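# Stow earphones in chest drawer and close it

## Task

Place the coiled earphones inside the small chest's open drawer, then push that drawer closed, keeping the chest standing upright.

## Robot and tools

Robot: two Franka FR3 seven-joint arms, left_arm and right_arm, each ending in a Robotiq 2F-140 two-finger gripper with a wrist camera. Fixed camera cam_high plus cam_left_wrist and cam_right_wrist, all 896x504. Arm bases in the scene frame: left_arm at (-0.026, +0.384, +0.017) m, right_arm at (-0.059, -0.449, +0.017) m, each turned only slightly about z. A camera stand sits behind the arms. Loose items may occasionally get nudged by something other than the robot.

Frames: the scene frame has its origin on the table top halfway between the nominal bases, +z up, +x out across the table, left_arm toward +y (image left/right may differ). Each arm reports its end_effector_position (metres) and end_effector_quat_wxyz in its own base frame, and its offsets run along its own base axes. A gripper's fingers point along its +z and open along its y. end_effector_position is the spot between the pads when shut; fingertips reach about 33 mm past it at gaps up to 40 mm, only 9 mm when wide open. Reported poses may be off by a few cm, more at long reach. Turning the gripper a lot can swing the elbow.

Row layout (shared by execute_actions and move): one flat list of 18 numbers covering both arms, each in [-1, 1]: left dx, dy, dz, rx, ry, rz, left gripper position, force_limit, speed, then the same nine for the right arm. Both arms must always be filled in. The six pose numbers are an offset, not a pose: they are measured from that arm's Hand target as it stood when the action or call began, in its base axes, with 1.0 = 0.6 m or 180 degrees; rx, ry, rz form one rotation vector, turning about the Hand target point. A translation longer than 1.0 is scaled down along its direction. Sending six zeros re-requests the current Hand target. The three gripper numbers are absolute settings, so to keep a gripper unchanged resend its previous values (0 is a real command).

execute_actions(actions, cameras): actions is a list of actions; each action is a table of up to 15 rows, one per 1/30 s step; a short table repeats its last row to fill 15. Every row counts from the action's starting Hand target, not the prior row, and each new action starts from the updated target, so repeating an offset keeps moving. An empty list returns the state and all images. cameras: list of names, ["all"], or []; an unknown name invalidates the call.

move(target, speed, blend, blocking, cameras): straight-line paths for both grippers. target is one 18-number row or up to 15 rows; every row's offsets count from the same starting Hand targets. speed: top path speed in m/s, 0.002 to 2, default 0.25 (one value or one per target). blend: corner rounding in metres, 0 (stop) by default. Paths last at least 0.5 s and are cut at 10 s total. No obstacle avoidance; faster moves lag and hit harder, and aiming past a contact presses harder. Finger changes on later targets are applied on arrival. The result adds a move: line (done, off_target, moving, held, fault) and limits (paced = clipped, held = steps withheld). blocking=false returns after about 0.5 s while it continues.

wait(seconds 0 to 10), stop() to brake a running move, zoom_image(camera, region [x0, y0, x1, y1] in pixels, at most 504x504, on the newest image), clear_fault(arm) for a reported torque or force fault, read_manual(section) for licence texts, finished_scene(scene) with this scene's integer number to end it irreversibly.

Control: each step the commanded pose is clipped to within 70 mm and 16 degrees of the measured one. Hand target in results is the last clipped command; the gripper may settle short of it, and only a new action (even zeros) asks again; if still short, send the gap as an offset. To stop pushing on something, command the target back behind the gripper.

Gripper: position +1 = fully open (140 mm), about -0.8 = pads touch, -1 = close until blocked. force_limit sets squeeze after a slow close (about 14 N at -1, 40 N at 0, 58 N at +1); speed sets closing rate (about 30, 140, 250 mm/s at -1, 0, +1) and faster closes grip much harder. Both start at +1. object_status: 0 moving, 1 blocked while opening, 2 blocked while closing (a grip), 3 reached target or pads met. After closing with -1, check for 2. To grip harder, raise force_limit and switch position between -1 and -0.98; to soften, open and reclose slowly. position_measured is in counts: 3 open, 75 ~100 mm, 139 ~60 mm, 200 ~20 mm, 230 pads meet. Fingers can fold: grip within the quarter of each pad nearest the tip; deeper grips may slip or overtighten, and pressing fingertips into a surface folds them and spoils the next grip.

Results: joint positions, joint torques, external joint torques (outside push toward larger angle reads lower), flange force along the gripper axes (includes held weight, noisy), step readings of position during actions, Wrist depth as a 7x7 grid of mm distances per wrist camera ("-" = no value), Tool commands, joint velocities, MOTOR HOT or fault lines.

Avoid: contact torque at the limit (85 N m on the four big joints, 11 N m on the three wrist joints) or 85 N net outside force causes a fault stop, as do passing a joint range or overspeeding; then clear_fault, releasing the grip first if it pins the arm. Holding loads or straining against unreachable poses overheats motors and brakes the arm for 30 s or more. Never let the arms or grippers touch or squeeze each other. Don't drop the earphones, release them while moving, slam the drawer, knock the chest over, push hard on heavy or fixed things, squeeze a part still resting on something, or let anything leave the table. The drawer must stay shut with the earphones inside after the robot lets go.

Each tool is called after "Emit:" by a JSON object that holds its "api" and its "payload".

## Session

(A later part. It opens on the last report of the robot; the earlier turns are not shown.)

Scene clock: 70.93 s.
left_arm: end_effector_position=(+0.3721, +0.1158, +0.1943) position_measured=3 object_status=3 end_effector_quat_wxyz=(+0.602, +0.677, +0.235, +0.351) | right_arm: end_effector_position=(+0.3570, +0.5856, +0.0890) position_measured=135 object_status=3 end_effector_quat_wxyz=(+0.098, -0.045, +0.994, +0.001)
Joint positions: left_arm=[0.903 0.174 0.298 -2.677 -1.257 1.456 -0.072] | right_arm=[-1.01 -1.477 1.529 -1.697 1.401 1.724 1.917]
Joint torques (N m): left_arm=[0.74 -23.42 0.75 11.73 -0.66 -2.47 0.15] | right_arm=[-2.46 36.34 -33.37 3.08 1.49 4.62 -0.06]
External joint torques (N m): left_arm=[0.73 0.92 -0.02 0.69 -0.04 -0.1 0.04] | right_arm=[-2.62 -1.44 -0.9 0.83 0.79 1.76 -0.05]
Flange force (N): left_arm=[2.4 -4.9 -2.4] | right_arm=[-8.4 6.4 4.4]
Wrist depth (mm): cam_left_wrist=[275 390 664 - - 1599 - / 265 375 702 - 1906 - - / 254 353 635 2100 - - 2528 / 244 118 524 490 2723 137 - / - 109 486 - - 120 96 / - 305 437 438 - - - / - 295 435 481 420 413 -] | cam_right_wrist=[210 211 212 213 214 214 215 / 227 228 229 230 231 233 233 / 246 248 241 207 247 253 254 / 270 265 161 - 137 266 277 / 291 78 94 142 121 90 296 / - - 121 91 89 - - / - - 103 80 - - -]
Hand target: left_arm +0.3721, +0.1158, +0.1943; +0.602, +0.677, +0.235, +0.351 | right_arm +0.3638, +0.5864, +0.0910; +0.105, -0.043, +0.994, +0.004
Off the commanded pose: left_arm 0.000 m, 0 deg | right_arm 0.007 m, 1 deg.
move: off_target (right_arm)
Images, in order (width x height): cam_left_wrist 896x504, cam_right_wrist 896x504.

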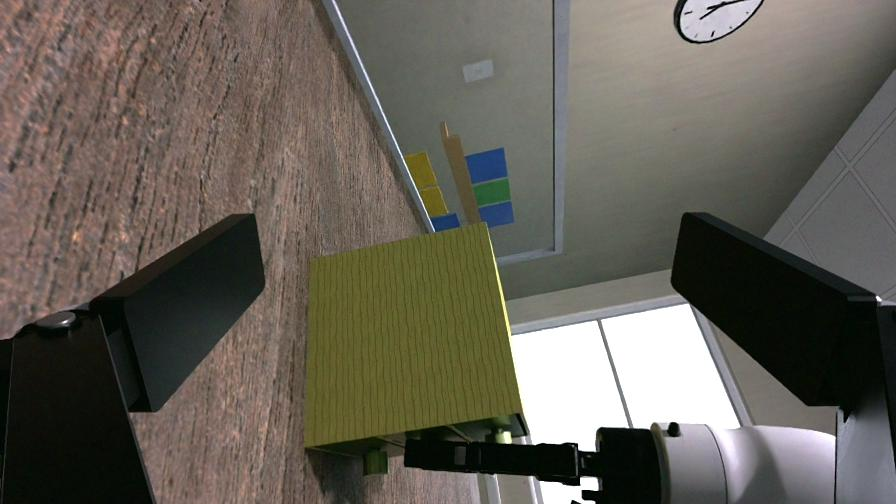

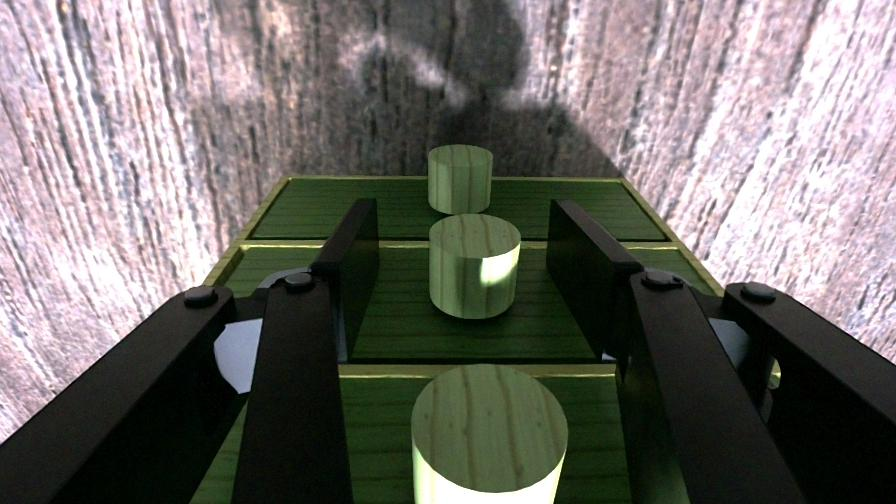

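Emit:
{"api": "move", "payload": {"target": [[0, 0, 0, 0, 0, 0, 1, 1, 1, -0.125, -0.011, 0, 0, 0, 0, -0.05, -1, -0.6]], "speed": 0.15, "cameras": ["all"]}}

Emit:
{"api": "zoom_image", "payload": {"camera": "cam_right_wrist", "region": [200, 170, 700, 504]}}

Scene clock: 72.70 s.
left_arm: end_effector_position=(+0.3721, +0.1158, +0.1943) position_measured=3 object_status=3 end_effector_quat_wxyz=(+0.602, +0.677, +0.235, +0.351) | right_arm: end_effector_position=(+0.2879, +0.5811, +0.0905) position_measured=135 object_status=3 end_effector_quat_wxyz=(+0.104, -0.047, +0.993, +0.005)
Joint positions: left_arm=[0.903 0.174 0.298 -2.677 -1.257 1.456 -0.072] | right_arm=[-0.812 -1.491 1.509 -1.848 1.399 1.727 1.959]
Joint velocities: left_arm=[within noise] | right_arm=[0.001 0.001 -0.001 -0.001 0 -0.001 0.005]
Joint torques (N m): left_arm=[0.67 -23.43 0.79 11.75 -0.64 -2.47 0.15] | right_arm=[0.47 33.91 -33.09 2.01 0.57 2.72 0.13]
External joint torques (N m): left_arm=[0.63 0.99 0 0.65 -0.01 -0.1 0.05] | right_arm=[0.54 -0.04 -0.44 0.05 -0.11 -0.15 0.13]
Flange force (N): left_arm=[2.4 -5.1 -2.3] | right_arm=[1.4 -0.5 -1.2]
Wrist depth (mm): cam_left_wrist=[274 391 690 - - 1863 - / 264 377 694 1921 - - - / 255 350 631 2100 2664 2881 2478 / 243 118 524 512 - 137 - / - 109 488 468 - 120 96 / - 304 439 429 3349 - - / - 297 433 995 3059 - -] | cam_right_wrist=[209 210 212 213 214 215 216 / 226 228 229 231 232 233 233 / 246 248 249 251 252 255 256 / 268 270 161 273 158 277 281 / 292 78 109 237 136 90 299 / - - - 184 - - - / - - - - - - -]
Hand target: left_arm +0.3721, +0.1158, +0.1943; +0.602, +0.677, +0.235, +0.351 | right_arm +0.2888, +0.5798, +0.0910; +0.105, -0.043, +0.994, +0.004
Off the commanded pose: left_arm 0.000 m, 0 deg | right_arm 0.002 m, 0 deg.
move: done

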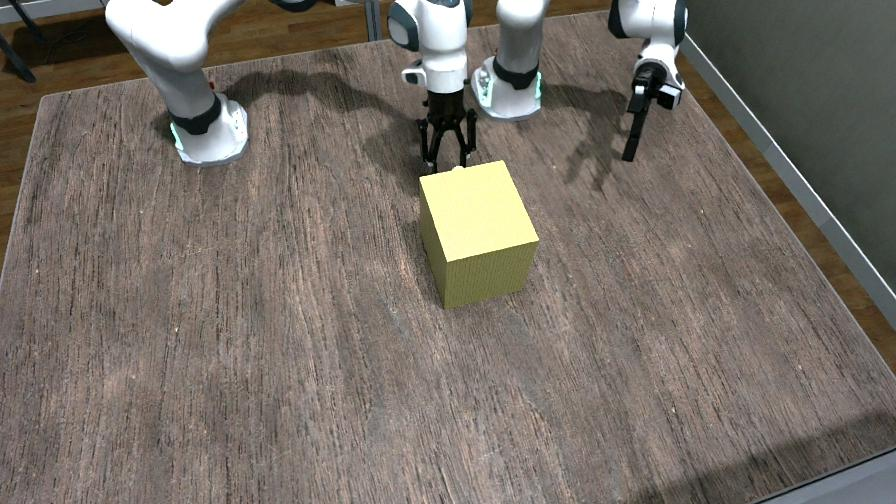

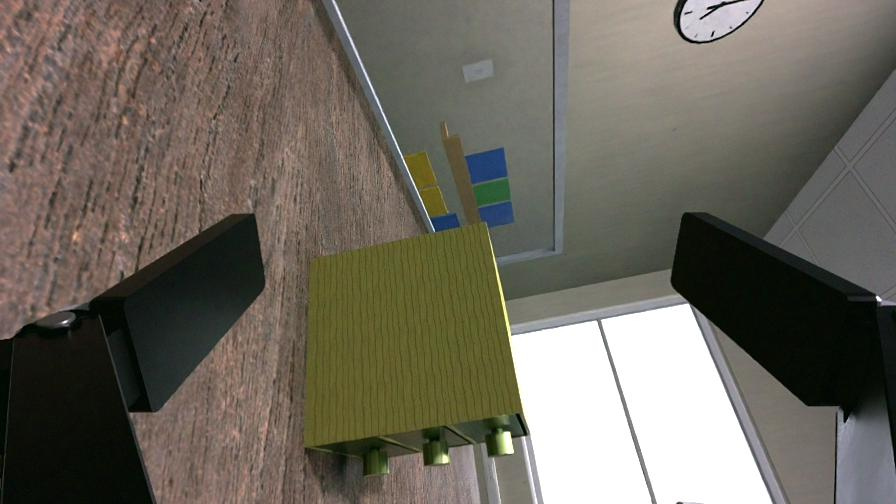

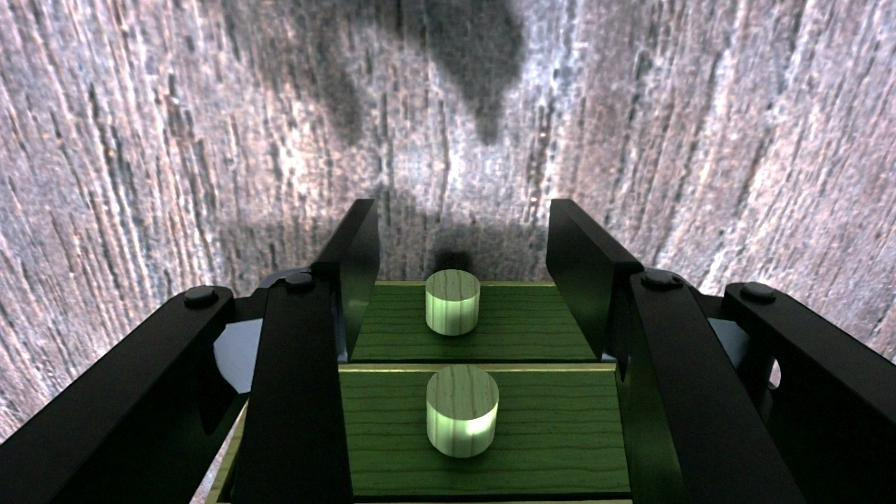

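Scaled by 1.008 from the camera's 896x504 image, which has a finer 1280x720 frame.

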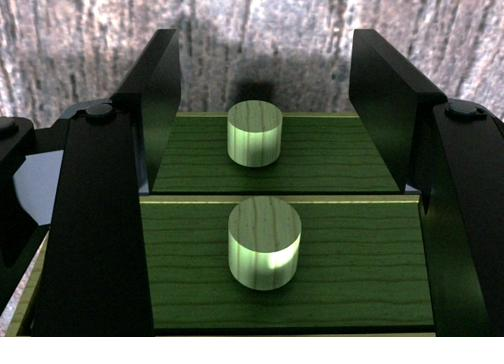

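Emit:
{"api": "finished_scene", "payload": {"scene": 2}}

The scene is finished: the task was done.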